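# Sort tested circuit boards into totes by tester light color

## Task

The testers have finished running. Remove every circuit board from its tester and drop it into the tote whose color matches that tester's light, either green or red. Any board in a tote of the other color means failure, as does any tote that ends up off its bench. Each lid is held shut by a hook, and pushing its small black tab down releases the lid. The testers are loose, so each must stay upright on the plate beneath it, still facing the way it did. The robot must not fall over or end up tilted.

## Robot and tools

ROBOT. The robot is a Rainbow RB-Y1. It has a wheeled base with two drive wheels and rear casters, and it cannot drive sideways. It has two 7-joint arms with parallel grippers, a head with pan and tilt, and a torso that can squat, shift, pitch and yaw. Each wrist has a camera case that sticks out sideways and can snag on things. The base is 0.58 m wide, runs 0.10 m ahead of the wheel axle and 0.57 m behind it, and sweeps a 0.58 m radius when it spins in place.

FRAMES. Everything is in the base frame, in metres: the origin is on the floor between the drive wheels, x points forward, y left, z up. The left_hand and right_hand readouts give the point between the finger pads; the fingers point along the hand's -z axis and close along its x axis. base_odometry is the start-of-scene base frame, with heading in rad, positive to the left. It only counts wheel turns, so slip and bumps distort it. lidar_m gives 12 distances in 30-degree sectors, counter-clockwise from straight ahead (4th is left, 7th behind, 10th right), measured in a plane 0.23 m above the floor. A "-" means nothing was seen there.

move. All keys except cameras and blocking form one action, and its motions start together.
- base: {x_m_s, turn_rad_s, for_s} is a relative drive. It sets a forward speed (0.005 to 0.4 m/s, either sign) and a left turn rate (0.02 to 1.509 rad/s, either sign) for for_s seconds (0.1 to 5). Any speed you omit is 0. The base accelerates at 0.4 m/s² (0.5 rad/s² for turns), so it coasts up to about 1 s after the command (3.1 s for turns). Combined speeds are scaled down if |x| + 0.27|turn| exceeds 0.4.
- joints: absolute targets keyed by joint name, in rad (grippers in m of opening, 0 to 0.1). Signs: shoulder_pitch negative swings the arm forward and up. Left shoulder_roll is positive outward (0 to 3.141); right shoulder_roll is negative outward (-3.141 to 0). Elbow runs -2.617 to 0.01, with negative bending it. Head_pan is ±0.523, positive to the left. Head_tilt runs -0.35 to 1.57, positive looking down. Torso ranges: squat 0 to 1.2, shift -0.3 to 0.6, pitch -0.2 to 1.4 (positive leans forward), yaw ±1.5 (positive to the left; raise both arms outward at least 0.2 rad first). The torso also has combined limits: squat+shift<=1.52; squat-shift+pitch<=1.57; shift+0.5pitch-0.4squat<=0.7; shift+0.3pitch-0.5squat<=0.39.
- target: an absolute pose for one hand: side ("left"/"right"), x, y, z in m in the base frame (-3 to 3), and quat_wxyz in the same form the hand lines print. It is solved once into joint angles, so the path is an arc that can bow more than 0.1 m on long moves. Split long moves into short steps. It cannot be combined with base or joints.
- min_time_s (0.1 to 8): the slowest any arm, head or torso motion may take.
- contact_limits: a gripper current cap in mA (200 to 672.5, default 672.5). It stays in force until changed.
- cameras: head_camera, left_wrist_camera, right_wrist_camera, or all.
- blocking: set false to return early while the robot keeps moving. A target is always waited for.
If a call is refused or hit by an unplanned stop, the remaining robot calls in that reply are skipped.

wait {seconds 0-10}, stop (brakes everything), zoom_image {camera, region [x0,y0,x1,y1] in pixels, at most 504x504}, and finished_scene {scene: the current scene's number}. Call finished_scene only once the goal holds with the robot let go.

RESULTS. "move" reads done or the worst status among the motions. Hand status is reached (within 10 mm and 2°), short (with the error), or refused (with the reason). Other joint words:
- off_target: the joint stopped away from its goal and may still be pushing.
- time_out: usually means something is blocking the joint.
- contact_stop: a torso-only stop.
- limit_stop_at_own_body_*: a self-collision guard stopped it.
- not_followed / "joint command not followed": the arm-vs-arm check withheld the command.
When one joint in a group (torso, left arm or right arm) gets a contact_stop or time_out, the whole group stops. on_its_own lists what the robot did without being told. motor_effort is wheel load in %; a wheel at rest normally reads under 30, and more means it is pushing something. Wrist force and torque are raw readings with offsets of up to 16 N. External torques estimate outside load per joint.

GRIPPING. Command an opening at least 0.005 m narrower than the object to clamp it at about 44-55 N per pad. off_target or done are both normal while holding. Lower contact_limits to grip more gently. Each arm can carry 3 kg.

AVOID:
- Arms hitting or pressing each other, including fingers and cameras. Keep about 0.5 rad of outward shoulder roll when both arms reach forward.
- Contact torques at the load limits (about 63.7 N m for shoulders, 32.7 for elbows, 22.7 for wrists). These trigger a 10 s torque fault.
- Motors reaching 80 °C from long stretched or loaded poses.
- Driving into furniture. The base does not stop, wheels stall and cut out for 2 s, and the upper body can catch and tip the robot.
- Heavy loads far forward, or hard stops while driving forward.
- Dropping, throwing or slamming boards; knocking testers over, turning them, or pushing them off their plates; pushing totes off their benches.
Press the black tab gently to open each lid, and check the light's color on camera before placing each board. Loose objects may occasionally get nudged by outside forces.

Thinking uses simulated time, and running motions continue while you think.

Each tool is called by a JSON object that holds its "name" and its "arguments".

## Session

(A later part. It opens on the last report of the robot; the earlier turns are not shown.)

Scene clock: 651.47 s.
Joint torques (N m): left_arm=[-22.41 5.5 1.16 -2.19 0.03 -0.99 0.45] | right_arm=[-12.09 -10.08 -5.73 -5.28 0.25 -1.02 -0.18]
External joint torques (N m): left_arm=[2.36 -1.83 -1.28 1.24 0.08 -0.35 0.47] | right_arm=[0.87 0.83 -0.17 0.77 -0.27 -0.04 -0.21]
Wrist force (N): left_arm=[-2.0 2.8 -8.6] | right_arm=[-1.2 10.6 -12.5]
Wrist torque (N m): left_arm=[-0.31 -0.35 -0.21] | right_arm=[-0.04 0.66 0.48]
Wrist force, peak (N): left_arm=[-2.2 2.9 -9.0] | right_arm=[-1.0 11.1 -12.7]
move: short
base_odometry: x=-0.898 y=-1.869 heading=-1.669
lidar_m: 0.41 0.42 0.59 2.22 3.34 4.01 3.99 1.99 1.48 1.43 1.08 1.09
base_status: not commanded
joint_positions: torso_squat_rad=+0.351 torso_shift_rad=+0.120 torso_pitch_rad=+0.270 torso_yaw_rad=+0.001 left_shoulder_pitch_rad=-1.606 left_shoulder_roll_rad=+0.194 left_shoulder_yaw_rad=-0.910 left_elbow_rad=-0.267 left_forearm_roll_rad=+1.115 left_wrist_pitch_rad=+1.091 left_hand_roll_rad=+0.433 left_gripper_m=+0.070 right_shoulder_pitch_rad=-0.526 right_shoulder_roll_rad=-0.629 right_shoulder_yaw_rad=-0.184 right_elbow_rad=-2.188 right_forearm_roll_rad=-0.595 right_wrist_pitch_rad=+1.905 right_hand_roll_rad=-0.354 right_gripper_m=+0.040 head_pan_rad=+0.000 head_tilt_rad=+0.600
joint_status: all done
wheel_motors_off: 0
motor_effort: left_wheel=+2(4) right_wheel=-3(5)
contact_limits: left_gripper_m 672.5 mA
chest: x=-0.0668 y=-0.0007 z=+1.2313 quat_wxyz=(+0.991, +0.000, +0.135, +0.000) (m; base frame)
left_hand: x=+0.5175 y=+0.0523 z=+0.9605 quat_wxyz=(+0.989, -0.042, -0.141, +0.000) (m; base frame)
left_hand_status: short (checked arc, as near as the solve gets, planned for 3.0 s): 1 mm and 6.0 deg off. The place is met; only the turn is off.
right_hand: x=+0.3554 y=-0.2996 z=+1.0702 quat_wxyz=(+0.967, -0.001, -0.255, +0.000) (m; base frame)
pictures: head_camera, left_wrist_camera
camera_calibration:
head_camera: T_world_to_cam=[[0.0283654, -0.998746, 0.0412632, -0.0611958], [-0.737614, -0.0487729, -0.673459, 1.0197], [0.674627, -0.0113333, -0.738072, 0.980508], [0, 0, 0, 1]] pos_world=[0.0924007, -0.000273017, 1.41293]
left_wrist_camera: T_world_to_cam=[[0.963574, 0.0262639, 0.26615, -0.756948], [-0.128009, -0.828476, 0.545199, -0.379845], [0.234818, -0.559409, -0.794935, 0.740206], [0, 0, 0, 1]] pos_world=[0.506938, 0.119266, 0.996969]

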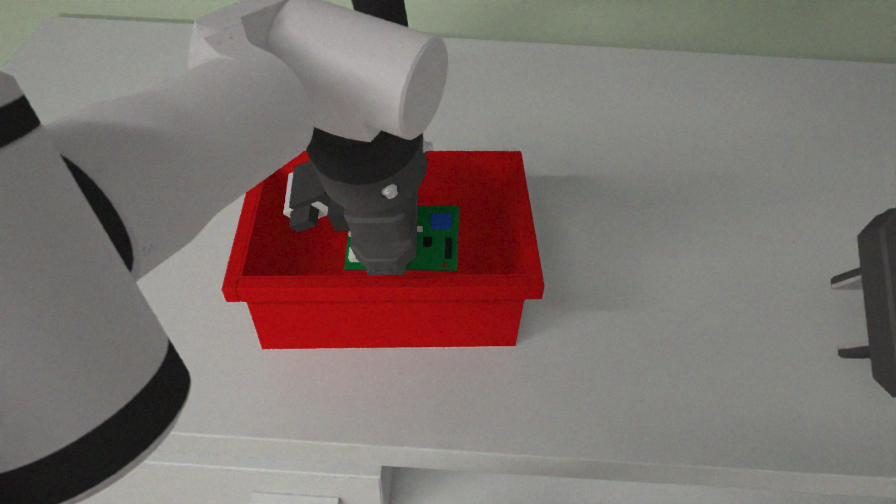

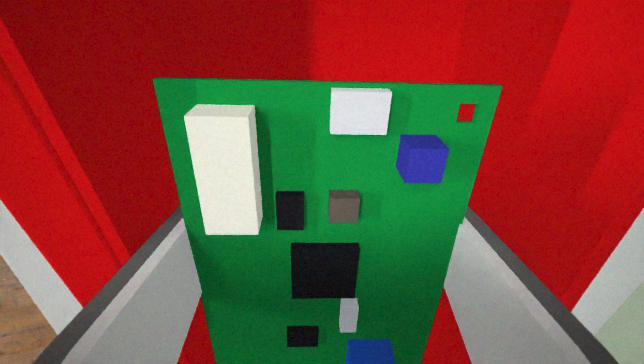

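{"name": "move", "arguments": {"target": {"side":"left","x":0.525,"y":0.052,"z":0.922,"quat_wxyz":[0.989,-0.042,-0.141,0]}, "min_time_s": 2, "cameras": ["head_camera"]}}

{"name": "move", "arguments": {"joints": {"left_gripper_m":0.085}, "cameras": ["head_camera","left_wrist_camera"]}}

{"name": "move", "arguments": {"target": {"side":"left","x":0.51,"y":0.055,"z":1.06,"quat_wxyz":[0.99,-0.03,-0.13,0]}, "min_time_s": 2.5, "cameras": ["head_camera","left_wrist_camera"]}}

Scene clock: 660.80 s.
Joint torques (N m): left_arm=[7.47 -3.18 -3.13 2.99 0.13 -0.26 0.2] | right_arm=[-12.26 -10.65 -5.58 -5.21 0.31 -0.98 -0.05]
External joint torques (N m): left_arm=[31.82 -9.96 -5.55 6.43 0.21 0.57 0.22] | right_arm=[0.74 0.25 -0.03 0.83 -0.21 0.02 -0.08]
Wrist force (N): left_arm=[20.9 -3.2 56.4] | right_arm=[-1.0 10.6 -12.5]
Wrist torque (N m): left_arm=[0.73 4.26 -0.11] | right_arm=[-0.04 0.67 0.47]
Wrist force, peak (N): left_arm=[13.7 0.0 98.3] | right_arm=[-1.4 12.0 -13.1]
move: short
base_odometry: x=-0.898 y=-1.869 heading=-1.669
lidar_m: 0.41 0.42 0.59 2.22 3.34 4.02 3.99 1.99 1.48 1.43 1.06 1.09
base_status: not commanded
joint_positions: torso_squat_rad=+0.351 torso_shift_rad=+0.119 torso_pitch_rad=+0.267 torso_yaw_rad=+0.001 left_shoulder_pitch_rad=-1.527 left_shoulder_roll_rad=+0.176 left_shoulder_yaw_rad=-0.929 left_elbow_rad=-0.268 left_forearm_roll_rad=+1.081 left_wrist_pitch_rad=+0.914 left_hand_roll_rad=+0.446 left_gripper_m=+0.070 right_shoulder_pitch_rad=-0.526 right_shoulder_roll_rad=-0.629 right_shoulder_yaw_rad=-0.184 right_elbow_rad=-2.188 right_forearm_roll_rad=-0.595 right_wrist_pitch_rad=+1.905 right_hand_roll_rad=-0.354 right_gripper_m=+0.040 head_pan_rad=+0.000 head_tilt_rad=+0.600
joint_status: all done
wheel_motors_off: 0
motor_effort: left_wheel=+3(12) right_wheel=-3(11)
contact_limits: left_gripper_m 672.5 mA
chest: x=-0.0684 y=-0.0008 z=+1.2316 quat_wxyz=(+0.991, +0.001, +0.133, +0.000) (m; base frame)
left_hand: x=+0.5267 y=+0.0512 z=+0.9293 quat_wxyz=(+0.980, -0.056, -0.190, -0.001) (m; base frame)
left_hand_status: short (checked arc, as near as the solve gets, planned for 2.0 s): 7 mm and 5.9 deg off. The place is met; only the turn is off.
right_hand: x=+0.3544 y=-0.2996 z=+1.0716 quat_wxyz=(+0.967, -0.001, -0.257, +0.000) (m; base frame)
pictures: head_camera
camera_calibration:
head_camera: T_world_to_cam=[[0.0283156, -0.998747, 0.0412694, -0.0612723], [-0.7357, -0.0487724, -0.675549, 1.02147], [0.676715, -0.0112334, -0.736159, 0.979491], [0, 0, 0, 1]] pos_world=[0.090397, -0.000372854, 1.41365]

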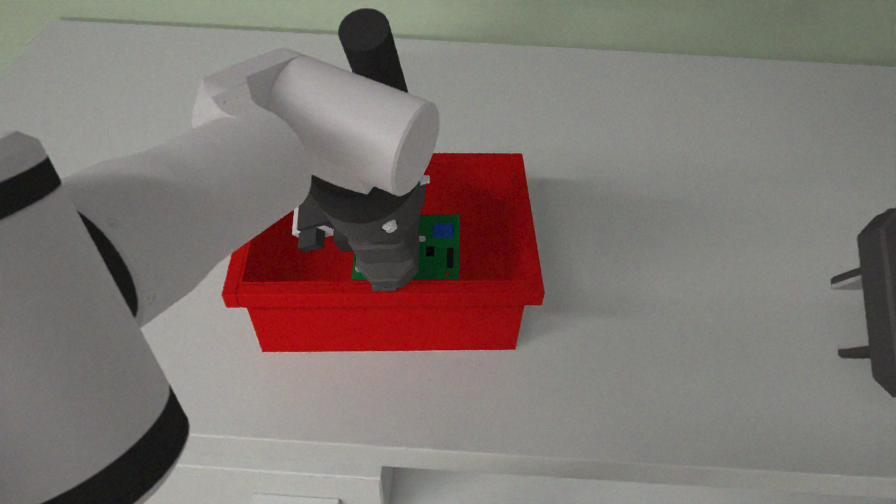

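Scene clock: 661.43 s.
Joint torques (N m): left_arm=[7.45 -2.47 -3.1 2.98 -0.22 0.23 -0.04] | right_arm=[-12 -10.69 -5.69 -5.21 0.13 -1.02 -0.07]
External joint torques (N m): left_arm=[31.85 -9.24 -5.52 6.42 -0.14 1.06 -0.02] | right_arm=[1 0.22 -0.13 0.83 -0.39 -0.03 -0.1]
Wrist force (N): left_arm=[19.6 -5.2 52.0] | right_arm=[-1.1 10.8 -12.7]
Wrist torque (N m): left_arm=[0.68 3.91 0.23] | right_arm=[-0.07 0.66 0.47]
Wrist force, peak (N): left_arm=[22.2 -2.9 58.6] | right_arm=[-1.1 10.8 -12.7]
move: done
base_odometry: x=-0.898 y=-1.869 heading=-1.669
lidar_m: 0.41 0.41 0.58 2.22 3.34 4.02 3.98 2.00 1.48 1.43 1.07 1.09
base_status: not commanded
joint_positions: torso_squat_rad=+0.351 torso_shift_rad=+0.119 torso_pitch_rad=+0.267 torso_yaw_rad=+0.001 left_shoulder_pitch_rad=-1.527 left_shoulder_roll_rad=+0.176 left_shoulder_yaw_rad=-0.929 left_elbow_rad=-0.269 left_forearm_roll_rad=+1.081 left_wrist_pitch_rad=+0.914 left_hand_roll_rad=+0.446 left_gripper_m=+0.085 right_shoulder_pitch_rad=-0.526 right_shoulder_roll_rad=-0.629 right_shoulder_yaw_rad=-0.184 right_elbow_rad=-2.188 right_forearm_roll_rad=-0.595 right_wrist_pitch_rad=+1.905 right_hand_roll_rad=-0.354 right_gripper_m=+0.040 head_pan_rad=+0.000 head_tilt_rad=+0.600
joint_status: all done
wheel_motors_off: 0
motor_effort: left_wheel=+6(6) right_wheel=-4(5)
contact_limits: left_gripper_m 672.5 mA
chest: x=-0.0683 y=-0.0008 z=+1.2316 quat_wxyz=(+0.991, +0.001, +0.133, +0.000) (m; base frame)
left_hand: x=+0.5266 y=+0.0511 z=+0.9291 quat_wxyz=(+0.980, -0.056, -0.190, -0.001) (m; base frame)
right_hand: x=+0.3544 y=-0.2996 z=+1.0715 quat_wxyz=(+0.967, -0.001, -0.257, +0.000) (m; base frame)
pictures: head_camera, left_wrist_camera
camera_calibration:
head_camera: T_world_to_cam=[[0.0282416, -0.998752, 0.0412024, -0.0611713], [-0.735704, -0.0486726, -0.675552, 1.02148], [0.676715, -0.0112341, -0.73616, 0.979492], [0, 0, 0, 1]] pos_world=[0.0903972, -0.000373219, 1.41365]
left_wrist_camera: T_world_to_cam=[[0.932878, 0.033664, 0.358616, -0.827485], [-0.183064, -0.813134, 0.55254, -0.341208], [0.310203, -0.581102, -0.752392, 0.634439], [0, 0, 0, 1]] pos_world=[0.512674, 0.119082, 0.962627]

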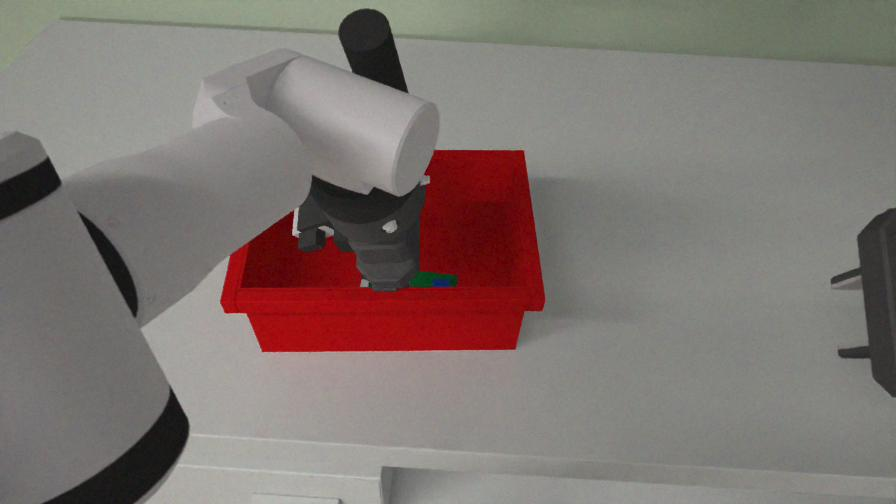

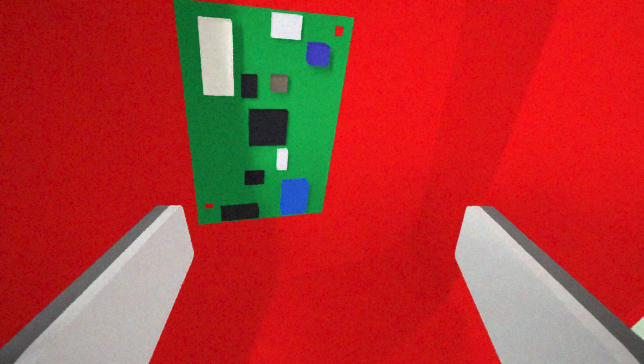

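Scene clock: 664.27 s.
Joint torques (N m): left_arm=[-24.28 9.11 6.9 -3.54 0.22 -0.22 0.36] | right_arm=[-12.25 -10.74 -5.36 -5.1 0.24 -1.02 -0.05]
External joint torques (N m): left_arm=[0.74 1.04 1.14 -0.3 0.39 0.31 0.37] | right_arm=[0.72 0.17 0.19 0.95 -0.28 -0.03 -0.08]
Wrist force (N): left_arm=[-3.0 2.8 -8.5] | right_arm=[-1.2 10.6 -12.5]
Wrist torque (N m): left_arm=[-0.34 -0.48 -0.23] | right_arm=[-0.02 0.66 0.48]
Wrist force, peak (N): left_arm=[19.5 -5.1 52.0] | right_arm=[-0.9 11.0 -12.6]
move: done
base_odometry: x=-0.898 y=-1.869 heading=-1.669
lidar_m: 0.40 0.42 0.58 2.22 3.34 4.02 3.99 2.00 1.48 1.43 1.07 1.09
base_status: not commanded
joint_positions: torso_squat_rad=+0.351 torso_shift_rad=+0.120 torso_pitch_rad=+0.270 torso_yaw_rad=+0.001 left_shoulder_pitch_rad=-1.669 left_shoulder_roll_rad=+0.399 left_shoulder_yaw_rad=-0.900 left_elbow_rad=-0.675 left_forearm_roll_rad=+1.122 left_wrist_pitch_rad=+1.405 left_hand_roll_rad=+0.626 left_gripper_m=+0.085 right_shoulder_pitch_rad=-0.526 right_shoulder_roll_rad=-0.629 right_shoulder_yaw_rad=-0.184 right_elbow_rad=-2.188 right_forearm_roll_rad=-0.595 right_wrist_pitch_rad=+1.905 right_hand_roll_rad=-0.354 right_gripper_m=+0.040 head_pan_rad=+0.000 head_tilt_rad=+0.600
joint_status: all done
wheel_motors_off: 0
motor_effort: left_wheel=+6(7) right_wheel=-2(5)
contact_limits: left_gripper_m 672.5 mA
chest: x=-0.0669 y=-0.0007 z=+1.2313 quat_wxyz=(+0.991, +0.001, +0.134, +0.000) (m; base frame)
left_hand: x=+0.5103 y=+0.0549 z=+1.0581 quat_wxyz=(+0.992, -0.029, -0.124, -0.001) (m; base frame)
left_hand_status: reached (checked arc, planned for 2.5 s): 2 mm and 0.8 deg off.
right_hand: x=+0.3554 y=-0.2996 z=+1.0702 quat_wxyz=(+0.967, -0.001, -0.255, +0.000) (m; base frame)
pictures: head_camera, left_wrist_camera
camera_calibration:
head_camera: T_world_to_cam=[[0.0283548, -0.998746, 0.0412676, -0.0613023], [-0.737474, -0.0487704, -0.673613, 1.01989], [0.674781, -0.0113336, -0.737931, 0.980436], [0, 0, 0, 1]] pos_world=[0.0923004, -0.000373027, 1.41304]
left_wrist_camera: T_world_to_cam=[[0.972403, 0.0206981, 0.232386, -0.744628], [-0.108043, -0.842864, 0.527169, -0.422056], [0.206781, -0.537728, -0.817368, 0.857813], [0, 0, 0, 1]] pos_world=[0.501099, 0.120947, 1.09668]

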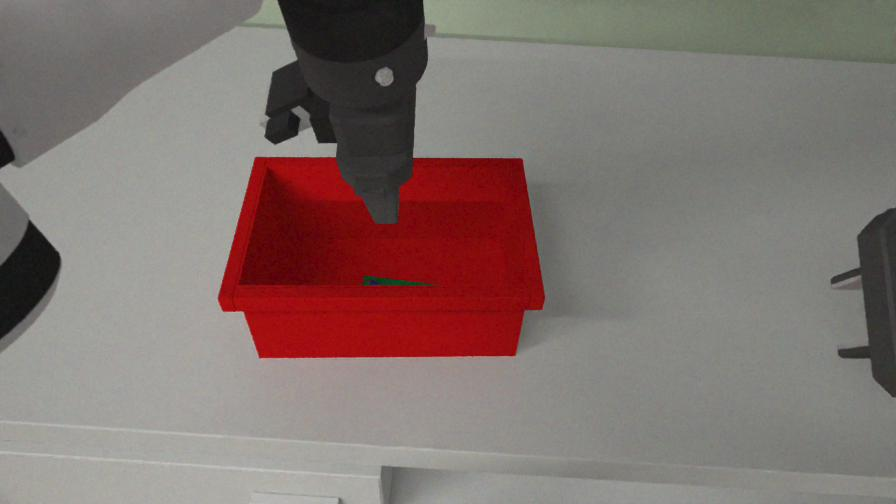

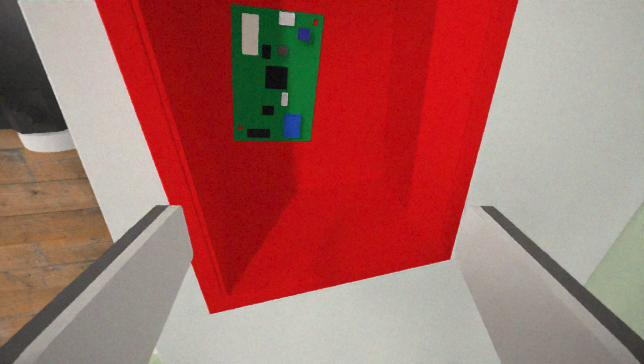

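{"name": "move", "arguments": {"target": {"side":"left","x":0.42,"y":0.2,"z":1.22,"quat_wxyz":[0.99,-0.03,-0.13,0]}}}

{"name": "move", "arguments": {"base": {"x_m_s":-0.25,"for_s":3.2}}}

{"name": "move", "arguments": {"joints": {"torso_pitch_rad":0,"torso_shift_rad":0,"head_tilt_rad":0.4,"head_pan_rad":0.5}, "cameras": ["head_camera"]}}

Scene clock: 671.27 s.
Joint torques (N m): left_arm=[-17.56 7.6 9.5 -0.95 -0.09 -0.69 0.17] | right_arm=[-12.06 -10.48 -5.54 -5.22 0.22 -0.98 0]
External joint torques (N m): left_arm=[2.2 -0.96 0.02 -0.2 0.16 -0.2 0.18] | right_arm=[0.9 0.43 0.02 0.83 -0.29 0.01 -0.02]
Wrist force (N): left_arm=[-2.7 2.4 -8.6] | right_arm=[-1.0 10.7 -12.3]
Wrist torque (N m): left_arm=[-0.26 -0.47 -0.21] | right_arm=[-0.05 0.71 0.47]
Wrist force, peak (N): left_arm=[-3.1 2.5 -9.4] | right_arm=[-0.9 10.9 -12.7]
move: done
base_odometry: x=-0.898 y=-1.869 heading=-1.669
lidar_m: 0.41 0.42 0.59 2.22 3.34 4.02 3.98 1.99 1.48 1.43 1.07 1.09
base_status: not commanded
joint_positions: torso_squat_rad=+0.351 torso_shift_rad=+0.120 torso_pitch_rad=+0.270 torso_yaw_rad=+0.001 left_shoulder_pitch_rad=-1.575 left_shoulder_roll_rad=+1.063 left_shoulder_yaw_rad=-0.668 left_elbow_rad=-1.522 left_forearm_roll_rad=+1.403 left_wrist_pitch_rad=+1.821 left_hand_roll_rad=+0.805 left_gripper_m=+0.085 right_shoulder_pitch_rad=-0.526 right_shoulder_roll_rad=-0.629 right_shoulder_yaw_rad=-0.184 right_elbow_rad=-2.188 right_forearm_roll_rad=-0.595 right_wrist_pitch_rad=+1.905 right_hand_roll_rad=-0.354 right_gripper_m=+0.040 head_pan_rad=+0.000 head_tilt_rad=+0.600
joint_status: all done
wheel_motors_off: 0
motor_effort: left_wheel=+5(6) right_wheel=-3(5)
contact_limits: left_gripper_m 672.5 mA
chest: x=-0.0669 y=-0.0007 z=+1.2313 quat_wxyz=(+0.991, +0.000, +0.134, +0.000) (m; base frame)
left_hand: x=+0.4199 y=+0.2001 z=+1.2202 quat_wxyz=(+0.991, -0.029, -0.129, +0.000) (m; base frame)
left_hand_status: reached (checked arc, planned for 1.2 s): 0 mm and 0.2 deg off.
right_hand: x=+0.3554 y=-0.2995 z=+1.0702 quat_wxyz=(+0.967, -0.001, -0.255, +0.000) (m; base frame)
pictures: none

Scene clock: 675.80 s.
Joint torques (N m): left_arm=[-18.19 7.34 9.41 -0.88 -0.16 -0.59 0.09] | right_arm=[-12.06 -10.63 -5.38 -5.19 0.21 -0.97 -0.07]
External joint torques (N m): left_arm=[1.57 -1.21 -0.07 -0.13 0.1 -0.09 0.11] | right_arm=[0.9 0.28 0.18 0.86 -0.3 0.02 -0.09]
Wrist force (N): left_arm=[-3.1 2.3 -8.4] | right_arm=[-1.1 10.4 -12.2]
Wrist torque (N m): left_arm=[-0.26 -0.50 -0.19] | right_arm=[-0.02 0.68 0.49]
Wrist force, peak (N): left_arm=[-3.1 2.3 -8.8] | right_arm=[-0.9 10.9 -12.9]
move: done
base_odometry: x=-0.819 y=-1.073 heading=-1.669
lidar_m: 1.20 1.25 2.50 3.19 3.36 3.26 3.20 1.98 1.47 1.42 1.45 1.52
base_status: done (sent for 3.2 of 3.2 s)
joint_positions: torso_squat_rad=+0.351 torso_shift_rad=+0.120 torso_pitch_rad=+0.270 torso_yaw_rad=+0.001 left_shoulder_pitch_rad=-1.574 left_shoulder_roll_rad=+1.063 left_shoulder_yaw_rad=-0.668 left_elbow_rad=-1.522 left_forearm_roll_rad=+1.403 left_wrist_pitch_rad=+1.821 left_hand_roll_rad=+0.805 left_gripper_m=+0.085 right_shoulder_pitch_rad=-0.526 right_shoulder_roll_rad=-0.629 right_shoulder_yaw_rad=-0.184 right_elbow_rad=-2.188 right_forearm_roll_rad=-0.595 right_wrist_pitch_rad=+1.905 right_hand_roll_rad=-0.354 right_gripper_m=+0.040 head_pan_rad=+0.000 head_tilt_rad=+0.600
joint_status: not commanded
wheel_motors_off: 0
motor_effort: left_wheel=+4(20) right_wheel=+0(22)
contact_limits: left_gripper_m 672.5 mA
chest: x=-0.0669 y=-0.0007 z=+1.2313 quat_wxyz=(+0.991, +0.000, +0.135, +0.000) (m; base frame)
left_hand: x=+0.4199 y=+0.2001 z=+1.2201 quat_wxyz=(+0.991, -0.029, -0.129, +0.000) (m; base frame)
right_hand: x=+0.3554 y=-0.2996 z=+1.0702 quat_wxyz=(+0.967, -0.001, -0.255, +0.000) (m; base frame)
pictures: none

Scene clock: 677.57 s.
Joint torques (N m): left_arm=[-17.24 6.06 8.44 0.58 -0.42 -0.9 0.11] | right_arm=[-15.2 -10.04 -4.91 -4.04 0.33 -1.39 -0.14]
External joint torques (N m): left_arm=[1.45 -0.75 -0.2 -0.13 0.19 -0.08 0.14] | right_arm=[0.77 0.45 0.18 0.58 -0.27 0 -0.18]
Wrist force (N): left_arm=[-4.4 2.2 -8.0] | right_arm=[-2.2 10.5 -11.1]
Wrist torque (N m): left_arm=[-0.24 -0.55 -0.20] | right_arm=[-0.05 0.63 0.47]
Wrist force, peak (N): left_arm=[-3.1 2.4 -9.0] | right_arm=[-0.9 10.5 -13.1]
move: done
base_odometry: x=-0.819 y=-1.073 heading=-1.669
lidar_m: 1.21 1.25 2.50 3.19 3.36 3.25 3.20 1.98 1.47 1.42 1.45 1.53
base_status: not commanded
joint_positions: torso_squat_rad=+0.351 torso_shift_rad=+0.000 torso_pitch_rad=+0.000 torso_yaw_rad=+0.001 left_shoulder_pitch_rad=-1.574 left_shoulder_roll_rad=+1.063 left_shoulder_yaw_rad=-0.668 left_elbow_rad=-1.522 left_forearm_roll_rad=+1.403 left_wrist_pitch_rad=+1.821 left_hand_roll_rad=+0.805 left_gripper_m=+0.085 right_shoulder_pitch_rad=-0.526 right_shoulder_roll_rad=-0.629 right_shoulder_yaw_rad=-0.184 right_elbow_rad=-2.188 right_forearm_roll_rad=-0.595 right_wrist_pitch_rad=+1.905 right_hand_roll_rad=-0.354 right_gripper_m=+0.040 head_pan_rad=+0.500 head_tilt_rad=+0.400
joint_status: all done
wheel_motors_off: 0
motor_effort: left_wheel=+4(6) right_wheel=-3(6)
contact_limits: left_gripper_m 672.5 mA
chest: x=-0.2281 y=-0.0007 z=+1.2472 quat_wxyz=(+1.000, +0.000, +0.000, +0.000) (m; base frame)
left_hand: x=+0.2441 y=+0.2000 z=+1.3662 quat_wxyz=(+0.965, -0.029, -0.261, -0.004) (m; base frame)
right_hand: x=+0.2218 y=-0.2996 z=+1.2046 quat_wxyz=(+0.924, -0.001, -0.383, +0.000) (m; base frame)
pictures: head_camera
camera_calibration:
head_camera: T_world_to_cam=[[0.484291, -0.873496, 0.0496772, 0.0255515], [-0.285785, -0.211602, -0.93464, 1.35259], [0.826916, 0.438441, -0.352108, 0.61943], [0, 0, 0, 1]] pos_world=[-0.138041, 0.0369466, 1.48102]

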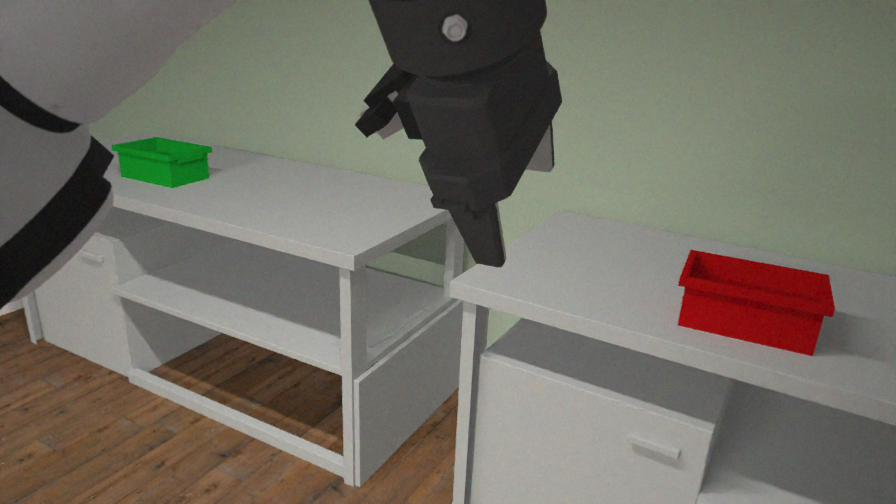

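{"name": "move", "arguments": {"base": {"turn_rad_s":0.5,"for_s":5}, "joints": {"head_pan_rad":0,"head_tilt_rad":0.5}}}

{"name": "move", "arguments": {"base": {"turn_rad_s":0.5,"for_s":1.15}}}

{"name": "move", "arguments": {"base": {"x_m_s":0.35,"for_s":4.85}, "cameras": ["head_camera"]}}

Scene clock: 694.57 s.
Joint torques (N m): left_arm=[-17.3 6.48 8.42 0.54 -0.32 -0.79 0.09] | right_arm=[-15.08 -9.97 -4.98 -4.13 0.32 -1.49 -0.07]
External joint torques (N m): left_arm=[1.39 -0.33 -0.21 -0.17 0.28 0.03 0.12] | right_arm=[0.89 0.51 0.11 0.5 -0.29 -0.09 -0.11]
Wrist force (N): left_arm=[-4.5 2.5 -8.2] | right_arm=[-2.6 10.6 -11.0]
Wrist torque (N m): left_arm=[-0.29 -0.58 -0.20] | right_arm=[-0.06 0.59 0.46]
Wrist force, peak (N): left_arm=[-5.0 2.4 -8.2] | right_arm=[-2.4 10.8 -11.5]
move: done
base_odometry: x=-0.819 y=-1.073 heading=+0.831
lidar_m: 3.34 3.19 2.23 1.49 1.39 1.40 1.53 1.24 1.25 1.61 3.19 3.27
base_status: done (sent for 5 of 5 s)
joint_positions: torso_squat_rad=+0.351 torso_shift_rad=+0.000 torso_pitch_rad=+0.000 torso_yaw_rad=+0.001 left_shoulder_pitch_rad=-1.574 left_shoulder_roll_rad=+1.063 left_shoulder_yaw_rad=-0.668 left_elbow_rad=-1.522 left_forearm_roll_rad=+1.403 left_wrist_pitch_rad=+1.821 left_hand_roll_rad=+0.805 left_gripper_m=+0.085 right_shoulder_pitch_rad=-0.526 right_shoulder_roll_rad=-0.629 right_shoulder_yaw_rad=-0.184 right_elbow_rad=-2.188 right_forearm_roll_rad=-0.595 right_wrist_pitch_rad=+1.905 right_hand_roll_rad=-0.354 right_gripper_m=+0.040 head_pan_rad=+0.000 head_tilt_rad=+0.500
joint_status: all done
wheel_motors_off: 0
motor_effort: left_wheel=+0(28) right_wheel=+3(28)
contact_limits: left_gripper_m 672.5 mA
chest: x=-0.2281 y=-0.0007 z=+1.2472 quat_wxyz=(+1.000, +0.000, +0.000, +0.000) (m; base frame)
left_hand: x=+0.2442 y=+0.1999 z=+1.3663 quat_wxyz=(+0.965, -0.029, -0.261, -0.004) (m; base frame)
right_hand: x=+0.2218 y=-0.2997 z=+1.2046 quat_wxyz=(+0.924, -0.001, -0.383, +0.000) (m; base frame)
pictures: none

Scene clock: 697.03 s.
Joint torques (N m): left_arm=[-17.41 6.25 8.44 0.55 -0.44 -0.92 0.15] | right_arm=[-15.08 -9.95 -5.34 -4.1 0.36 -1.38 -0.04]
External joint torques (N m): left_arm=[1.27 -0.56 -0.19 -0.16 0.17 -0.1 0.17] | right_arm=[0.89 0.53 -0.26 0.52 -0.24 0.01 -0.08]
Wrist force (N): left_arm=[-4.6 2.3 -7.9] | right_arm=[-2.5 10.5 -11.1]
Wrist torque (N m): left_arm=[-0.26 -0.58 -0.21] | right_arm=[-0.03 0.58 0.47]
Wrist force, peak (N): left_arm=[-4.8 2.6 -8.1] | right_arm=[-2.4 10.8 -11.5]
move: done
base_odometry: x=-0.819 y=-1.073 heading=+1.414
lidar_m: 3.20 2.08 1.46 1.38 1.42 1.53 1.24 1.27 1.62 3.22 3.30 3.26
base_status: done (sent for 1.17 of 1.17 s)
joint_positions: torso_squat_rad=+0.351 torso_shift_rad=+0.000 torso_pitch_rad=+0.000 torso_yaw_rad=+0.001 left_shoulder_pitch_rad=-1.574 left_shoulder_roll_rad=+1.063 left_shoulder_yaw_rad=-0.668 left_elbow_rad=-1.522 left_forearm_roll_rad=+1.403 left_wrist_pitch_rad=+1.821 left_hand_roll_rad=+0.805 left_gripper_m=+0.085 right_shoulder_pitch_rad=-0.526 right_shoulder_roll_rad=-0.629 right_shoulder_yaw_rad=-0.184 right_elbow_rad=-2.188 right_forearm_roll_rad=-0.595 right_wrist_pitch_rad=+1.905 right_hand_roll_rad=-0.354 right_gripper_m=+0.040 head_pan_rad=+0.000 head_tilt_rad=+0.500
joint_status: not commanded
wheel_motors_off: 0
motor_effort: left_wheel=+1(18) right_wheel=+5(25)
contact_limits: left_gripper_m 672.5 mA
chest: x=-0.2281 y=-0.0007 z=+1.2472 quat_wxyz=(+1.000, +0.000, +0.000, +0.000) (m; base frame)
left_hand: x=+0.2442 y=+0.1999 z=+1.3663 quat_wxyz=(+0.965, -0.029, -0.261, -0.004) (m; base frame)
right_hand: x=+0.2218 y=-0.2997 z=+1.2046 quat_wxyz=(+0.924, -0.001, -0.383, +0.000) (m; base frame)
pictures: none

Scene clock: 703.23 s.
Joint torques (N m): left_arm=[-17.49 6.38 8.48 0.46 -0.43 -0.87 0.1] | right_arm=[-15.17 -10.36 -4.98 -4.03 0.38 -1.37 -0.03]
External joint torques (N m): left_arm=[1.2 -0.42 -0.16 -0.24 0.17 -0.05 0.13] | right_arm=[0.79 0.13 0.1 0.6 -0.23 0.03 -0.07]
Wrist force (N): left_arm=[-4.6 2.1 -8.0] | right_arm=[-2.1 10.6 -11.1]
Wrist torque (N m): left_arm=[-0.25 -0.58 -0.20] | right_arm=[-0.03 0.65 0.47]
Wrist force, peak (N): left_arm=[-5.0 2.2 -8.2] | right_arm=[-2.2 10.7 -11.7]
move: done
base_odometry: x=-0.553 y=+0.610 heading=+1.414
lidar_m: 2.02 1.55 1.55 1.47 1.51 1.99 2.91 2.97 3.34 3.16 2.13 1.55
base_status: done (sent for 4.87 of 4.87 s)
joint_positions: torso_squat_rad=+0.351 torso_shift_rad=+0.000 torso_pitch_rad=+0.000 torso_yaw_rad=+0.001 left_shoulder_pitch_rad=-1.574 left_shoulder_roll_rad=+1.063 left_shoulder_yaw_rad=-0.668 left_elbow_rad=-1.522 left_forearm_roll_rad=+1.403 left_wrist_pitch_rad=+1.821 left_hand_roll_rad=+0.805 left_gripper_m=+0.085 right_shoulder_pitch_rad=-0.526 right_shoulder_roll_rad=-0.629 right_shoulder_yaw_rad=-0.184 right_elbow_rad=-2.188 right_forearm_roll_rad=-0.595 right_wrist_pitch_rad=+1.905 right_hand_roll_rad=-0.354 right_gripper_m=+0.040 head_pan_rad=+0.000 head_tilt_rad=+0.500
joint_status: not commanded
wheel_motors_off: 0
motor_effort: left_wheel=+0(29) right_wheel=-3(30)
contact_limits: left_gripper_m 672.5 mA
chest: x=-0.2280 y=-0.0007 z=+1.2473 quat_wxyz=(+1.000, +0.000, +0.000, +0.000) (m; base frame)
left_hand: x=+0.2442 y=+0.1999 z=+1.3662 quat_wxyz=(+0.965, -0.029, -0.261, -0.004) (m; base frame)
right_hand: x=+0.2219 y=-0.2997 z=+1.2045 quat_wxyz=(+0.924, -0.001, -0.383, +0.000) (m; base frame)
pictures: head_camera
camera_calibration:
head_camera: T_world_to_cam=[[0.011258, -0.998753, 0.0486409, -0.0706145], [-0.4442, -0.048576, -0.89461, 1.26219], [0.895857, -0.0115348, -0.444193, 0.766377], [0, 0, 0, 1]] pos_world=[-0.125102, -0.000374067, 1.47303]

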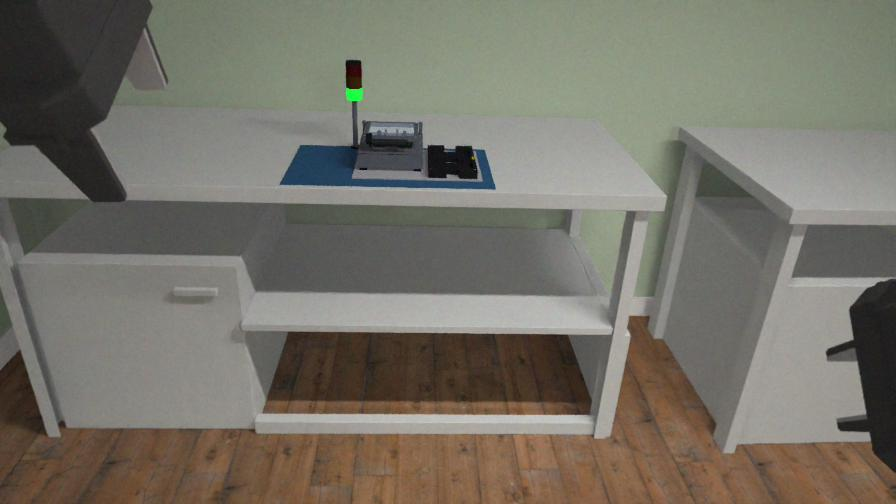

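{"name": "zoom_image", "arguments": {"camera": "head_camera", "region": [280, 50, 500, 200]}}

{"name": "move", "arguments": {"base": {"x_m_s":0.25,"for_s":2.6}}}

{"name": "move", "arguments": {"base": {"turn_rad_s":0.1,"for_s":0.7}, "joints": {"head_tilt_rad":0.6}, "cameras": ["head_camera"]}}

{"name": "move", "arguments": {"target": {"side":"left","x":0.25,"y":0.3,"z":1.2,"quat_wxyz":[0.924,0,-0.383,0]}}}

Scaled by 2.291 from the camera's 896x504 image, which has a finer 1280x720 frame.

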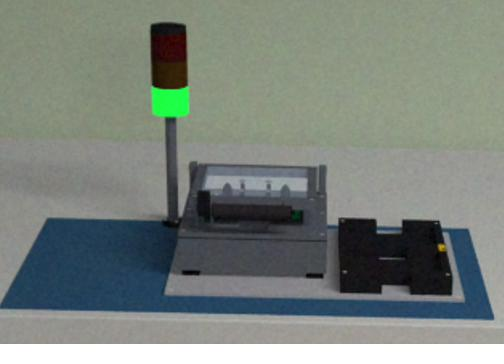

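Scene clock: 713.60 s.
Joint torques (N m): left_arm=[-17.49 5.88 8.49 0.47 -0.41 -0.84 0.16] | right_arm=[-14.97 -10.25 -4.75 -4.14 0.34 -1.41 -0.05]
External joint torques (N m): left_arm=[1.2 -0.93 -0.14 -0.24 0.2 -0.02 0.19] | right_arm=[1 0.23 0.33 0.49 -0.27 -0.01 -0.09]
Wrist force (N): left_arm=[-4.4 2.1 -8.0] | right_arm=[-2.4 10.5 -11.4]
Wrist torque (N m): left_arm=[-0.24 -0.56 -0.19] | right_arm=[-0.03 0.63 0.47]
Wrist force, peak (N): left_arm=[-4.9 2.2 -8.5] | right_arm=[-2.1 10.6 -11.8]
move: done
base_odometry: x=-0.452 y=+1.252 heading=+1.414
lidar_m: 1.46 0.98 1.09 1.50 1.54 2.04 3.56 3.69 3.30 3.13 1.18 0.95
base_status: done (sent for 2.6 of 2.6 s)
joint_positions: torso_squat_rad=+0.351 torso_shift_rad=+0.000 torso_pitch_rad=+0.000 torso_yaw_rad=+0.001 left_shoulder_pitch_rad=-1.574 left_shoulder_roll_rad=+1.063 left_shoulder_yaw_rad=-0.668 left_elbow_rad=-1.522 left_forearm_roll_rad=+1.403 left_wrist_pitch_rad=+1.821 left_hand_roll_rad=+0.805 left_gripper_m=+0.085 right_shoulder_pitch_rad=-0.526 right_shoulder_roll_rad=-0.629 right_shoulder_yaw_rad=-0.184 right_elbow_rad=-2.188 right_forearm_roll_rad=-0.595 right_wrist_pitch_rad=+1.905 right_hand_roll_rad=-0.354 right_gripper_m=+0.040 head_pan_rad=+0.000 head_tilt_rad=+0.500
joint_status: not commanded
wheel_motors_off: 0
motor_effort: left_wheel=+1(26) right_wheel=-6(19)
contact_limits: left_gripper_m 672.5 mA
chest: x=-0.2280 y=-0.0007 z=+1.2473 quat_wxyz=(+1.000, +0.000, +0.000, +0.000) (m; base frame)
left_hand: x=+0.2442 y=+0.1999 z=+1.3662 quat_wxyz=(+0.965, -0.029, -0.261, -0.004) (m; base frame)
right_hand: x=+0.2219 y=-0.2997 z=+1.2045 quat_wxyz=(+0.924, -0.001, -0.383, +0.000) (m; base frame)
pictures: none

Scene clock: 714.80 s.
Joint torques (N m): left_arm=[-17.31 6.14 8.67 0.57 -0.36 -0.82 0.23] | right_arm=[-14.98 -10.26 -4.86 -4 0.3 -1.52 -0.07]
External joint torques (N m): left_arm=[1.38 -0.67 0.03 -0.14 0.25 0 0.26] | right_arm=[0.99 0.23 0.23 0.63 -0.3 -0.12 -0.11]
Wrist force (N): left_arm=[-4.7 2.3 -7.8] | right_arm=[-2.3 10.6 -11.1]
Wrist torque (N m): left_arm=[-0.27 -0.59 -0.20] | right_arm=[-0.05 0.62 0.46]
Wrist force, peak (N): left_arm=[-4.9 2.2 -8.1] | right_arm=[-2.6 10.7 -11.6]
move: done
base_odometry: x=-0.452 y=+1.252 heading=+1.484
lidar_m: 1.46 0.98 1.17 1.51 1.57 2.19 3.56 4.14 3.24 2.81 1.19 0.95
base_status: done (sent for 0.7 of 0.7 s)
joint_positions: torso_squat_rad=+0.351 torso_shift_rad=+0.000 torso_pitch_rad=+0.000 torso_yaw_rad=+0.001 left_shoulder_pitch_rad=-1.574 left_shoulder_roll_rad=+1.063 left_shoulder_yaw_rad=-0.668 left_elbow_rad=-1.522 left_forearm_roll_rad=+1.403 left_wrist_pitch_rad=+1.821 left_hand_roll_rad=+0.805 left_gripper_m=+0.085 right_shoulder_pitch_rad=-0.526 right_shoulder_roll_rad=-0.629 right_shoulder_yaw_rad=-0.184 right_elbow_rad=-2.188 right_forearm_roll_rad=-0.595 right_wrist_pitch_rad=+1.905 right_hand_roll_rad=-0.354 right_gripper_m=+0.040 head_pan_rad=+0.000 head_tilt_rad=+0.600
joint_status: all done
wheel_motors_off: 0
motor_effort: left_wheel=-5(28) right_wheel=+0(26)
contact_limits: left_gripper_m 672.5 mA
chest: x=-0.2280 y=-0.0007 z=+1.2472 quat_wxyz=(+1.000, +0.000, +0.000, +0.000) (m; base frame)
left_hand: x=+0.2442 y=+0.1999 z=+1.3662 quat_wxyz=(+0.965, -0.029, -0.261, -0.004) (m; base frame)
right_hand: x=+0.2219 y=-0.2997 z=+1.2045 quat_wxyz=(+0.924, -0.001, -0.383, +0.000) (m; base frame)
pictures: head_camera
camera_calibration:
head_camera: T_world_to_cam=[[0.0161922, -0.998749, 0.0473027, -0.0676711], [-0.531256, -0.0486723, -0.845812, 1.1736], [0.847057, -0.0114342, -0.531379, 0.882521], [0, 0, 0, 1]] pos_world=[-0.122966, -0.000373551, 1.4648]

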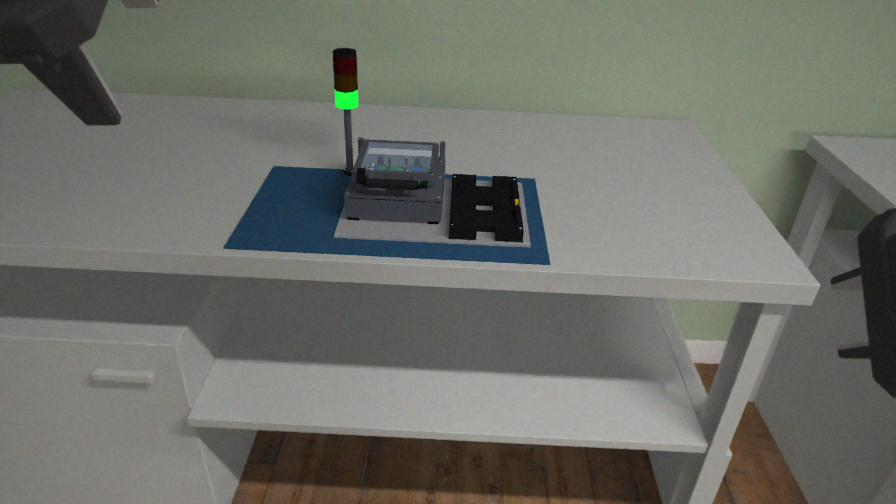

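Scene clock: 716.20 s.
Joint torques (N m): left_arm=[-14.08 11.32 11.19 0.36 -0.52 -0.77 0.15] | right_arm=[-15.07 -10.1 -5.09 -3.98 0.31 -1.43 -0.04]
External joint torques (N m): left_arm=[0.53 0.22 0.11 -0.24 0.48 0.08 0.19] | right_arm=[0.9 0.39 0 0.65 -0.3 -0.03 -0.08]
Wrist force (N): left_arm=[-5.8 1.8 -6.6] | right_arm=[-2.5 10.5 -11.2]
Wrist torque (N m): left_arm=[-0.26 -0.61 -0.19] | right_arm=[-0.04 0.60 0.47]
Wrist force, peak (N): left_arm=[-7.1 2.3 -8.0] | right_arm=[-2.4 10.8 -11.3]
move: done
base_odometry: x=-0.452 y=+1.252 heading=+1.484
lidar_m: 1.46 0.97 1.17 1.50 1.58 2.19 3.56 4.14 3.23 2.81 1.19 0.95
base_status: not commanded
joint_positions: torso_squat_rad=+0.351 torso_shift_rad=+0.000 torso_pitch_rad=+0.000 torso_yaw_rad=+0.001 left_shoulder_pitch_rad=-0.858 left_shoulder_roll_rad=+1.461 left_shoulder_yaw_rad=-0.684 left_elbow_rad=-2.061 left_forearm_roll_rad=+1.036 left_wrist_pitch_rad=+1.140 left_hand_roll_rad=+0.952 left_gripper_m=+0.085 right_shoulder_pitch_rad=-0.526 right_shoulder_roll_rad=-0.629 right_shoulder_yaw_rad=-0.184 right_elbow_rad=-2.188 right_forearm_roll_rad=-0.595 right_wrist_pitch_rad=+1.905 right_hand_roll_rad=-0.354 right_gripper_m=+0.040 head_pan_rad=+0.000 head_tilt_rad=+0.600
joint_status: all done
wheel_motors_off: 0
motor_effort: left_wheel=-7(8) right_wheel=+0(2)
contact_limits: left_gripper_m 672.5 mA
chest: x=-0.2280 y=-0.0007 z=+1.2472 quat_wxyz=(+1.000, +0.000, +0.000, +0.000) (m; base frame)
left_hand: x=+0.2500 y=+0.3000 z=+1.2000 quat_wxyz=(+0.924, +0.000, -0.383, +0.000) (m; base frame)
left_hand_status: reached (checked arc, planned for 1.0 s): 0 mm and 0.0 deg off.
right_hand: x=+0.2219 y=-0.2997 z=+1.2045 quat_wxyz=(+0.924, -0.001, -0.383, +0.000) (m; base frame)
pictures: none

{"name": "move", "arguments": {"base": {"turn_rad_s":0.1,"for_s":0.6}}}

{"name": "move", "arguments": {"base": {"x_m_s":0.2,"for_s":2.9}}}

{"name": "move", "arguments": {"base": {"turn_rad_s":-0.1,"for_s":0.6}, "joints": {"head_tilt_rad":0.75}, "cameras": ["head_camera"]}}

{"name": "zoom_image", "arguments": {"camera": "head_camera", "region": [250, 200, 500, 420]}}

Scene clock: 725.53 s.
Joint torques (N m): left_arm=[-14.14 11.25 11.11 0.39 -0.59 -0.68 0.17] | right_arm=[-14.93 -10.03 -5.21 -3.88 0.34 -1.43 0]
External joint torques (N m): left_arm=[0.46 0.15 0.03 -0.22 0.4 0.17 0.21] | right_arm=[1.04 0.46 -0.13 0.74 -0.26 -0.04 -0.04]
Wrist force (N): left_arm=[-6.0 1.9 -6.6] | right_arm=[-2.6 10.7 -11.3]
Wrist torque (N m): left_arm=[-0.25 -0.65 -0.19] | right_arm=[-0.06 0.58 0.48]
Wrist force, peak (N): left_arm=[-6.1 1.9 -6.8] | right_arm=[-2.5 10.9 -11.6]
move: done
base_odometry: x=-0.452 y=+1.252 heading=+1.543
lidar_m: 1.46 0.97 1.25 1.51 1.60 2.33 3.56 4.12 3.20 2.81 1.19 0.96
base_status: done (sent for 0.6 of 0.6 s)
joint_positions: torso_squat_rad=+0.351 torso_shift_rad=+0.000 torso_pitch_rad=+0.000 torso_yaw_rad=+0.001 left_shoulder_pitch_rad=-0.858 left_shoulder_roll_rad=+1.461 left_shoulder_yaw_rad=-0.684 left_elbow_rad=-2.061 left_forearm_roll_rad=+1.036 left_wrist_pitch_rad=+1.140 left_hand_roll_rad=+0.952 left_gripper_m=+0.085 right_shoulder_pitch_rad=-0.526 right_shoulder_roll_rad=-0.629 right_shoulder_yaw_rad=-0.184 right_elbow_rad=-2.188 right_forearm_roll_rad=-0.595 right_wrist_pitch_rad=+1.905 right_hand_roll_rad=-0.354 right_gripper_m=+0.040 head_pan_rad=+0.000 head_tilt_rad=+0.600
joint_status: not commanded
wheel_motors_off: 0
motor_effort: left_wheel=-5(30) right_wheel=+0(21)
contact_limits: left_gripper_m 672.5 mA
chest: x=-0.2280 y=-0.0007 z=+1.2472 quat_wxyz=(+1.000, +0.000, +0.000, +0.000) (m; base frame)
left_hand: x=+0.2500 y=+0.3000 z=+1.2000 quat_wxyz=(+0.924, +0.000, -0.383, +0.000) (m; base frame)
right_hand: x=+0.2219 y=-0.2997 z=+1.2045 quat_wxyz=(+0.924, -0.001, -0.383, +0.000) (m; base frame)
pictures: none

Scene clock: 729.30 s.
Joint torques (N m): left_arm=[-14.2 11.19 11 0.45 -0.58 -0.76 0.12] | right_arm=[-14.99 -9.97 -4.95 -4.08 0.23 -1.42 -0.17]
External joint torques (N m): left_arm=[0.41 0.09 -0.08 -0.16 0.41 0.09 0.15] | right_arm=[0.98 0.52 0.13 0.55 -0.37 -0.02 -0.21]
Wrist force (N): left_arm=[-5.9 2.1 -6.6] | right_arm=[-2.4 10.4 -11.1]
Wrist torque (N m): left_arm=[-0.29 -0.62 -0.20] | right_arm=[-0.02 0.60 0.46]
Wrist force, peak (N): left_arm=[-6.1 1.9 -7.0] | right_arm=[-2.5 10.6 -11.8]
move: done
base_odometry: x=-0.436 y=+1.832 heading=+1.544
lidar_m: 0.88 0.65 0.54 1.13 1.55 2.26 4.13 4.19 3.24 0.67 0.65 0.90
base_status: done (sent for 2.9 of 2.9 s)
joint_positions: torso_squat_rad=+0.351 torso_shift_rad=+0.000 torso_pitch_rad=+0.000 torso_yaw_rad=+0.001 left_shoulder_pitch_rad=-0.858 left_shoulder_roll_rad=+1.461 left_shoulder_yaw_rad=-0.684 left_elbow_rad=-2.061 left_forearm_roll_rad=+1.036 left_wrist_pitch_rad=+1.140 left_hand_roll_rad=+0.952 left_gripper_m=+0.085 right_shoulder_pitch_rad=-0.526 right_shoulder_roll_rad=-0.629 right_shoulder_yaw_rad=-0.184 right_elbow_rad=-2.188 right_forearm_roll_rad=-0.595 right_wrist_pitch_rad=+1.905 right_hand_roll_rad=-0.354 right_gripper_m=+0.040 head_pan_rad=+0.000 head_tilt_rad=+0.600
joint_status: not commanded
wheel_motors_off: 0
motor_effort: left_wheel=+2(32) right_wheel=-3(26)
contact_limits: left_gripper_m 672.5 mA
chest: x=-0.2280 y=-0.0007 z=+1.2473 quat_wxyz=(+1.000, +0.000, +0.000, +0.000) (m; base frame)
left_hand: x=+0.2500 y=+0.3000 z=+1.2000 quat_wxyz=(+0.924, +0.000, -0.383, +0.000) (m; base frame)
right_hand: x=+0.2219 y=-0.2997 z=+1.2045 quat_wxyz=(+0.924, -0.001, -0.383, +0.000) (m; base frame)
pictures: none

Scene clock: 730.47 s.
Joint torques (N m): left_arm=[-13.99 11.18 11.14 0.49 -0.68 -0.7 0.09] | right_arm=[-15.03 -10.02 -5.01 -3.96 0.28 -1.35 -0.06]
External joint torques (N m): left_arm=[0.62 0.08 0.06 -0.12 0.31 0.14 0.13] | right_arm=[0.94 0.47 0.08 0.67 -0.33 0.05 -0.1]
Wrist force (N): left_arm=[-5.9 1.8 -6.6] | right_arm=[-2.6 10.7 -10.9]
Wrist torque (N m): left_arm=[-0.25 -0.61 -0.20] | right_arm=[-0.07 0.58 0.46]
Wrist force, peak (N): left_arm=[-5.9 1.8 -6.9] | right_arm=[-2.1 10.9 -11.5]
move: done
base_odometry: x=-0.436 y=+1.832 heading=+1.484
lidar_m: 0.88 0.68 0.54 1.00 1.53 2.12 4.14 4.39 3.28 1.03 0.62 0.89
base_status: done (sent for 0.6 of 0.6 s)
joint_positions: torso_squat_rad=+0.351 torso_shift_rad=+0.000 torso_pitch_rad=+0.000 torso_yaw_rad=+0.001 left_shoulder_pitch_rad=-0.858 left_shoulder_roll_rad=+1.461 left_shoulder_yaw_rad=-0.684 left_elbow_rad=-2.061 left_forearm_roll_rad=+1.036 left_wrist_pitch_rad=+1.140 left_hand_roll_rad=+0.952 left_gripper_m=+0.085 right_shoulder_pitch_rad=-0.526 right_shoulder_roll_rad=-0.629 right_shoulder_yaw_rad=-0.184 right_elbow_rad=-2.188 right_forearm_roll_rad=-0.595 right_wrist_pitch_rad=+1.905 right_hand_roll_rad=-0.354 right_gripper_m=+0.040 head_pan_rad=+0.000 head_tilt_rad=+0.750
joint_status: all done
wheel_motors_off: 0
motor_effort: left_wheel=+0(23) right_wheel=-4(25)
contact_limits: left_gripper_m 672.5 mA
chest: x=-0.2280 y=-0.0007 z=+1.2473 quat_wxyz=(+1.000, +0.000, +0.000, +0.000) (m; base frame)
left_hand: x=+0.2500 y=+0.3000 z=+1.2000 quat_wxyz=(+0.924, +0.000, -0.383, +0.000) (m; base frame)
right_hand: x=+0.2219 y=-0.2997 z=+1.2045 quat_wxyz=(+0.924, -0.001, -0.383, +0.000) (m; base frame)
pictures: head_camera
camera_calibration:
head_camera: T_world_to_cam=[[0.0232144, -0.99874, 0.0445004, -0.0621797], [-0.651743, -0.0488722, -0.756864, 1.02004], [0.758085, -0.0114327, -0.652056, 1.03883], [0, 0, 0, 1]] pos_world=[-0.121274, -0.00037282, 1.45218]

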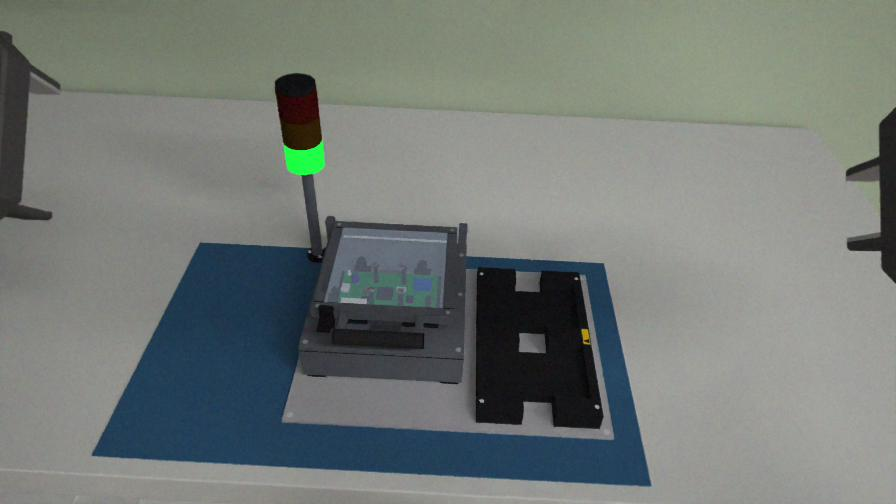

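Scaled by 2.016 from the camera's 896x504 image, which has a finer 1280x720 frame.

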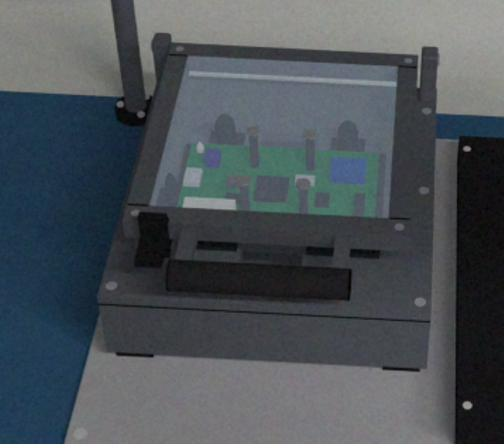

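{"name": "move", "arguments": {"joints": {"left_gripper_m":0}}}

{"name": "move", "arguments": {"target": {"side":"left","x":0.31,"y":0.124,"z":1.06,"quat_wxyz":[0.69,-0.153,-0.153,0.69]}, "cameras": ["head_camera","left_wrist_camera"]}}

{"name": "zoom_image", "arguments": {"camera": "left_wrist_camera", "region": [150, 0, 500, 364]}}

Scene clock: 739.23 s.
Joint torques (N m): left_arm=[-14.12 11.18 11.19 0.44 -0.67 -0.65 0.18] | right_arm=[-15.07 -9.76 -4.97 -3.95 0.35 -1.45 -0.05]
External joint torques (N m): left_arm=[0.48 0.09 0.11 -0.17 0.32 0.2 0.22] | right_arm=[0.9 0.73 0.11 0.67 -0.26 -0.05 -0.09]
Wrist force (N): left_arm=[-5.8 2.0 -6.4] | right_arm=[-2.5 10.5 -11.7]
Wrist torque (N m): left_arm=[-0.27 -0.61 -0.19] | right_arm=[-0.02 0.60 0.46]
Wrist force, peak (N): left_arm=[-6.2 2.0 -6.7] | right_arm=[-2.4 10.8 -11.5]
move: done
base_odometry: x=-0.436 y=+1.832 heading=+1.484
lidar_m: 0.88 0.68 0.54 1.00 1.52 2.12 4.14 4.40 3.27 1.02 0.62 0.90
base_status: not commanded
joint_positions: torso_squat_rad=+0.351 torso_shift_rad=+0.000 torso_pitch_rad=+0.000 torso_yaw_rad=+0.001 left_shoulder_pitch_rad=-0.858 left_shoulder_roll_rad=+1.461 left_shoulder_yaw_rad=-0.684 left_elbow_rad=-2.061 left_forearm_roll_rad=+1.036 left_wrist_pitch_rad=+1.140 left_hand_roll_rad=+0.952 left_gripper_m=+0.000 right_shoulder_pitch_rad=-0.526 right_shoulder_roll_rad=-0.629 right_shoulder_yaw_rad=-0.184 right_elbow_rad=-2.188 right_forearm_roll_rad=-0.595 right_wrist_pitch_rad=+1.905 right_hand_roll_rad=-0.354 right_gripper_m=+0.040 head_pan_rad=+0.000 head_tilt_rad=+0.750
joint_status: all done
wheel_motors_off: 0
motor_effort: left_wheel=+1(2) right_wheel=-7(7)
contact_limits: left_gripper_m 672.5 mA
chest: x=-0.2280 y=-0.0007 z=+1.2473 quat_wxyz=(+1.000, +0.000, +0.000, +0.000) (m; base frame)
left_hand: x=+0.2500 y=+0.3000 z=+1.2000 quat_wxyz=(+0.924, +0.000, -0.383, +0.000) (m; base frame)
right_hand: x=+0.2219 y=-0.2997 z=+1.2045 quat_wxyz=(+0.924, -0.001, -0.383, +0.000) (m; base frame)
pictures: none

Scene clock: 741.00 s.
Joint torques (N m): left_arm=[-21.16 6.77 7.94 -3.4 -0.22 -0.44 -0.29] | right_arm=[-15.05 -9.97 -4.98 -3.93 0.32 -1.46 -0.06]
External joint torques (N m): left_arm=[0.86 0.07 -0.83 1.17 0.28 0.18 -0.29] | right_arm=[0.92 0.52 0.1 0.69 -0.28 -0.07 -0.1]
Wrist force (N): left_arm=[-1.4 4.8 -7.9] | right_arm=[-2.4 10.7 -11.2]
Wrist torque (N m): left_arm=[-0.43 -0.38 -0.23] | right_arm=[-0.05 0.62 0.47]
Wrist force, peak (N): left_arm=[-1.8 4.9 -8.6] | right_arm=[-1.9 11.0 -11.2]
move: done
base_odometry: x=-0.436 y=+1.832 heading=+1.484
lidar_m: 0.88 0.68 0.54 1.00 1.52 2.11 4.14 4.39 3.28 1.03 0.62 0.90
base_status: not commanded
joint_positions: torso_squat_rad=+0.351 torso_shift_rad=+0.000 torso_pitch_rad=+0.000 torso_yaw_rad=+0.001 left_shoulder_pitch_rad=-1.046 left_shoulder_roll_rad=+0.548 left_shoulder_yaw_rad=-0.743 left_elbow_rad=-1.348 left_forearm_roll_rad=+0.772 left_wrist_pitch_rad=+1.484 left_hand_roll_rad=+2.377 left_gripper_m=+0.000 right_shoulder_pitch_rad=-0.526 right_shoulder_roll_rad=-0.629 right_shoulder_yaw_rad=-0.184 right_elbow_rad=-2.188 right_forearm_roll_rad=-0.595 right_wrist_pitch_rad=+1.905 right_hand_roll_rad=-0.354 right_gripper_m=+0.040 head_pan_rad=+0.000 head_tilt_rad=+0.750
joint_status: all done
wheel_motors_off: 0
motor_effort: left_wheel=+2(3) right_wheel=-8(8)
contact_limits: left_gripper_m 672.5 mA
chest: x=-0.2280 y=-0.0007 z=+1.2472 quat_wxyz=(+1.000, +0.000, +0.000, +0.000) (m; base frame)
left_hand: x=+0.3100 y=+0.1239 z=+1.0601 quat_wxyz=(+0.690, -0.153, -0.153, +0.690) (m; base frame)
left_hand_status: reached (checked arc, planned for 1.3 s): 0 mm and 0.0 deg off.
right_hand: x=+0.2219 y=-0.2997 z=+1.2045 quat_wxyz=(+0.924, -0.001, -0.383, +0.000) (m; base frame)
pictures: head_camera, left_wrist_camera
camera_calibration:
head_camera: T_world_to_cam=[[0.0232085, -0.99874, 0.0445041, -0.0621834], [-0.651636, -0.0488727, -0.756956, 1.02013], [0.758177, -0.0114326, -0.651949, 1.03877], [0, 0, 0, 1]] pos_world=[-0.121375, -0.000372818, 1.45218]
left_wrist_camera: T_world_to_cam=[[-0.00857293, 0.999799, -0.0181501, -0.103253], [0.583913, 0.01974, 0.811576, -1.00956], [0.811771, -0.00364052, -0.583965, 0.436935], [0, 0, 0, 1]] pos_world=[0.233917, 0.124752, 1.07261]

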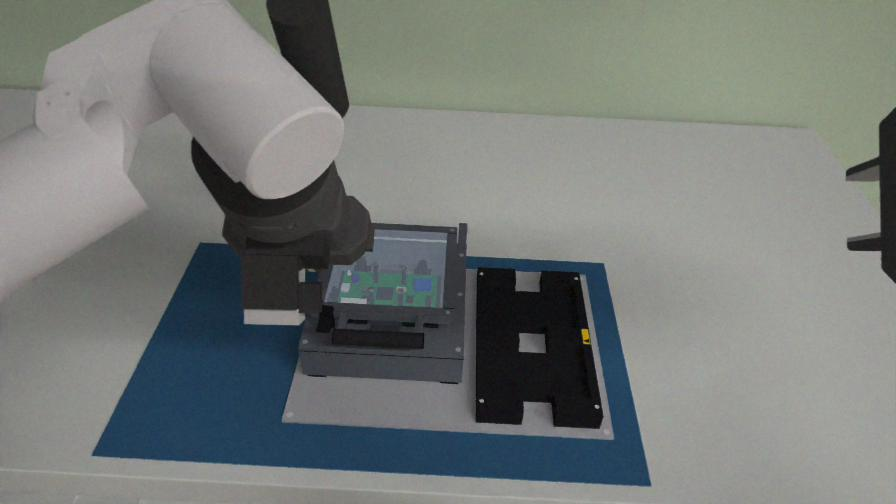

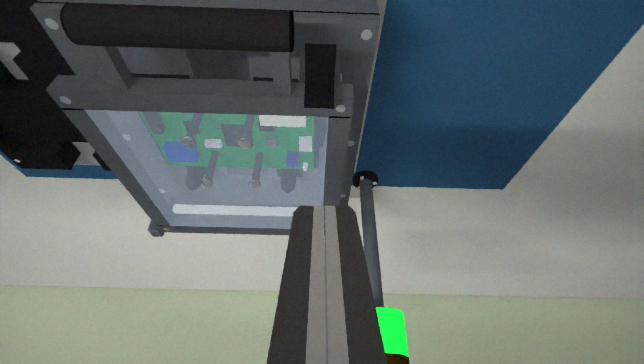

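Scaled by 1.385 from the camera's 644x364 image, which has a finer 920x520 frame.

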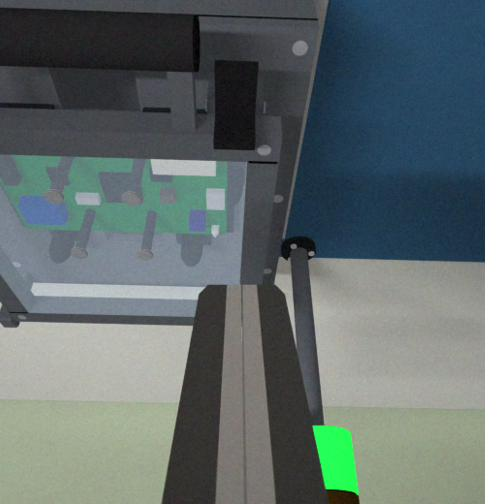

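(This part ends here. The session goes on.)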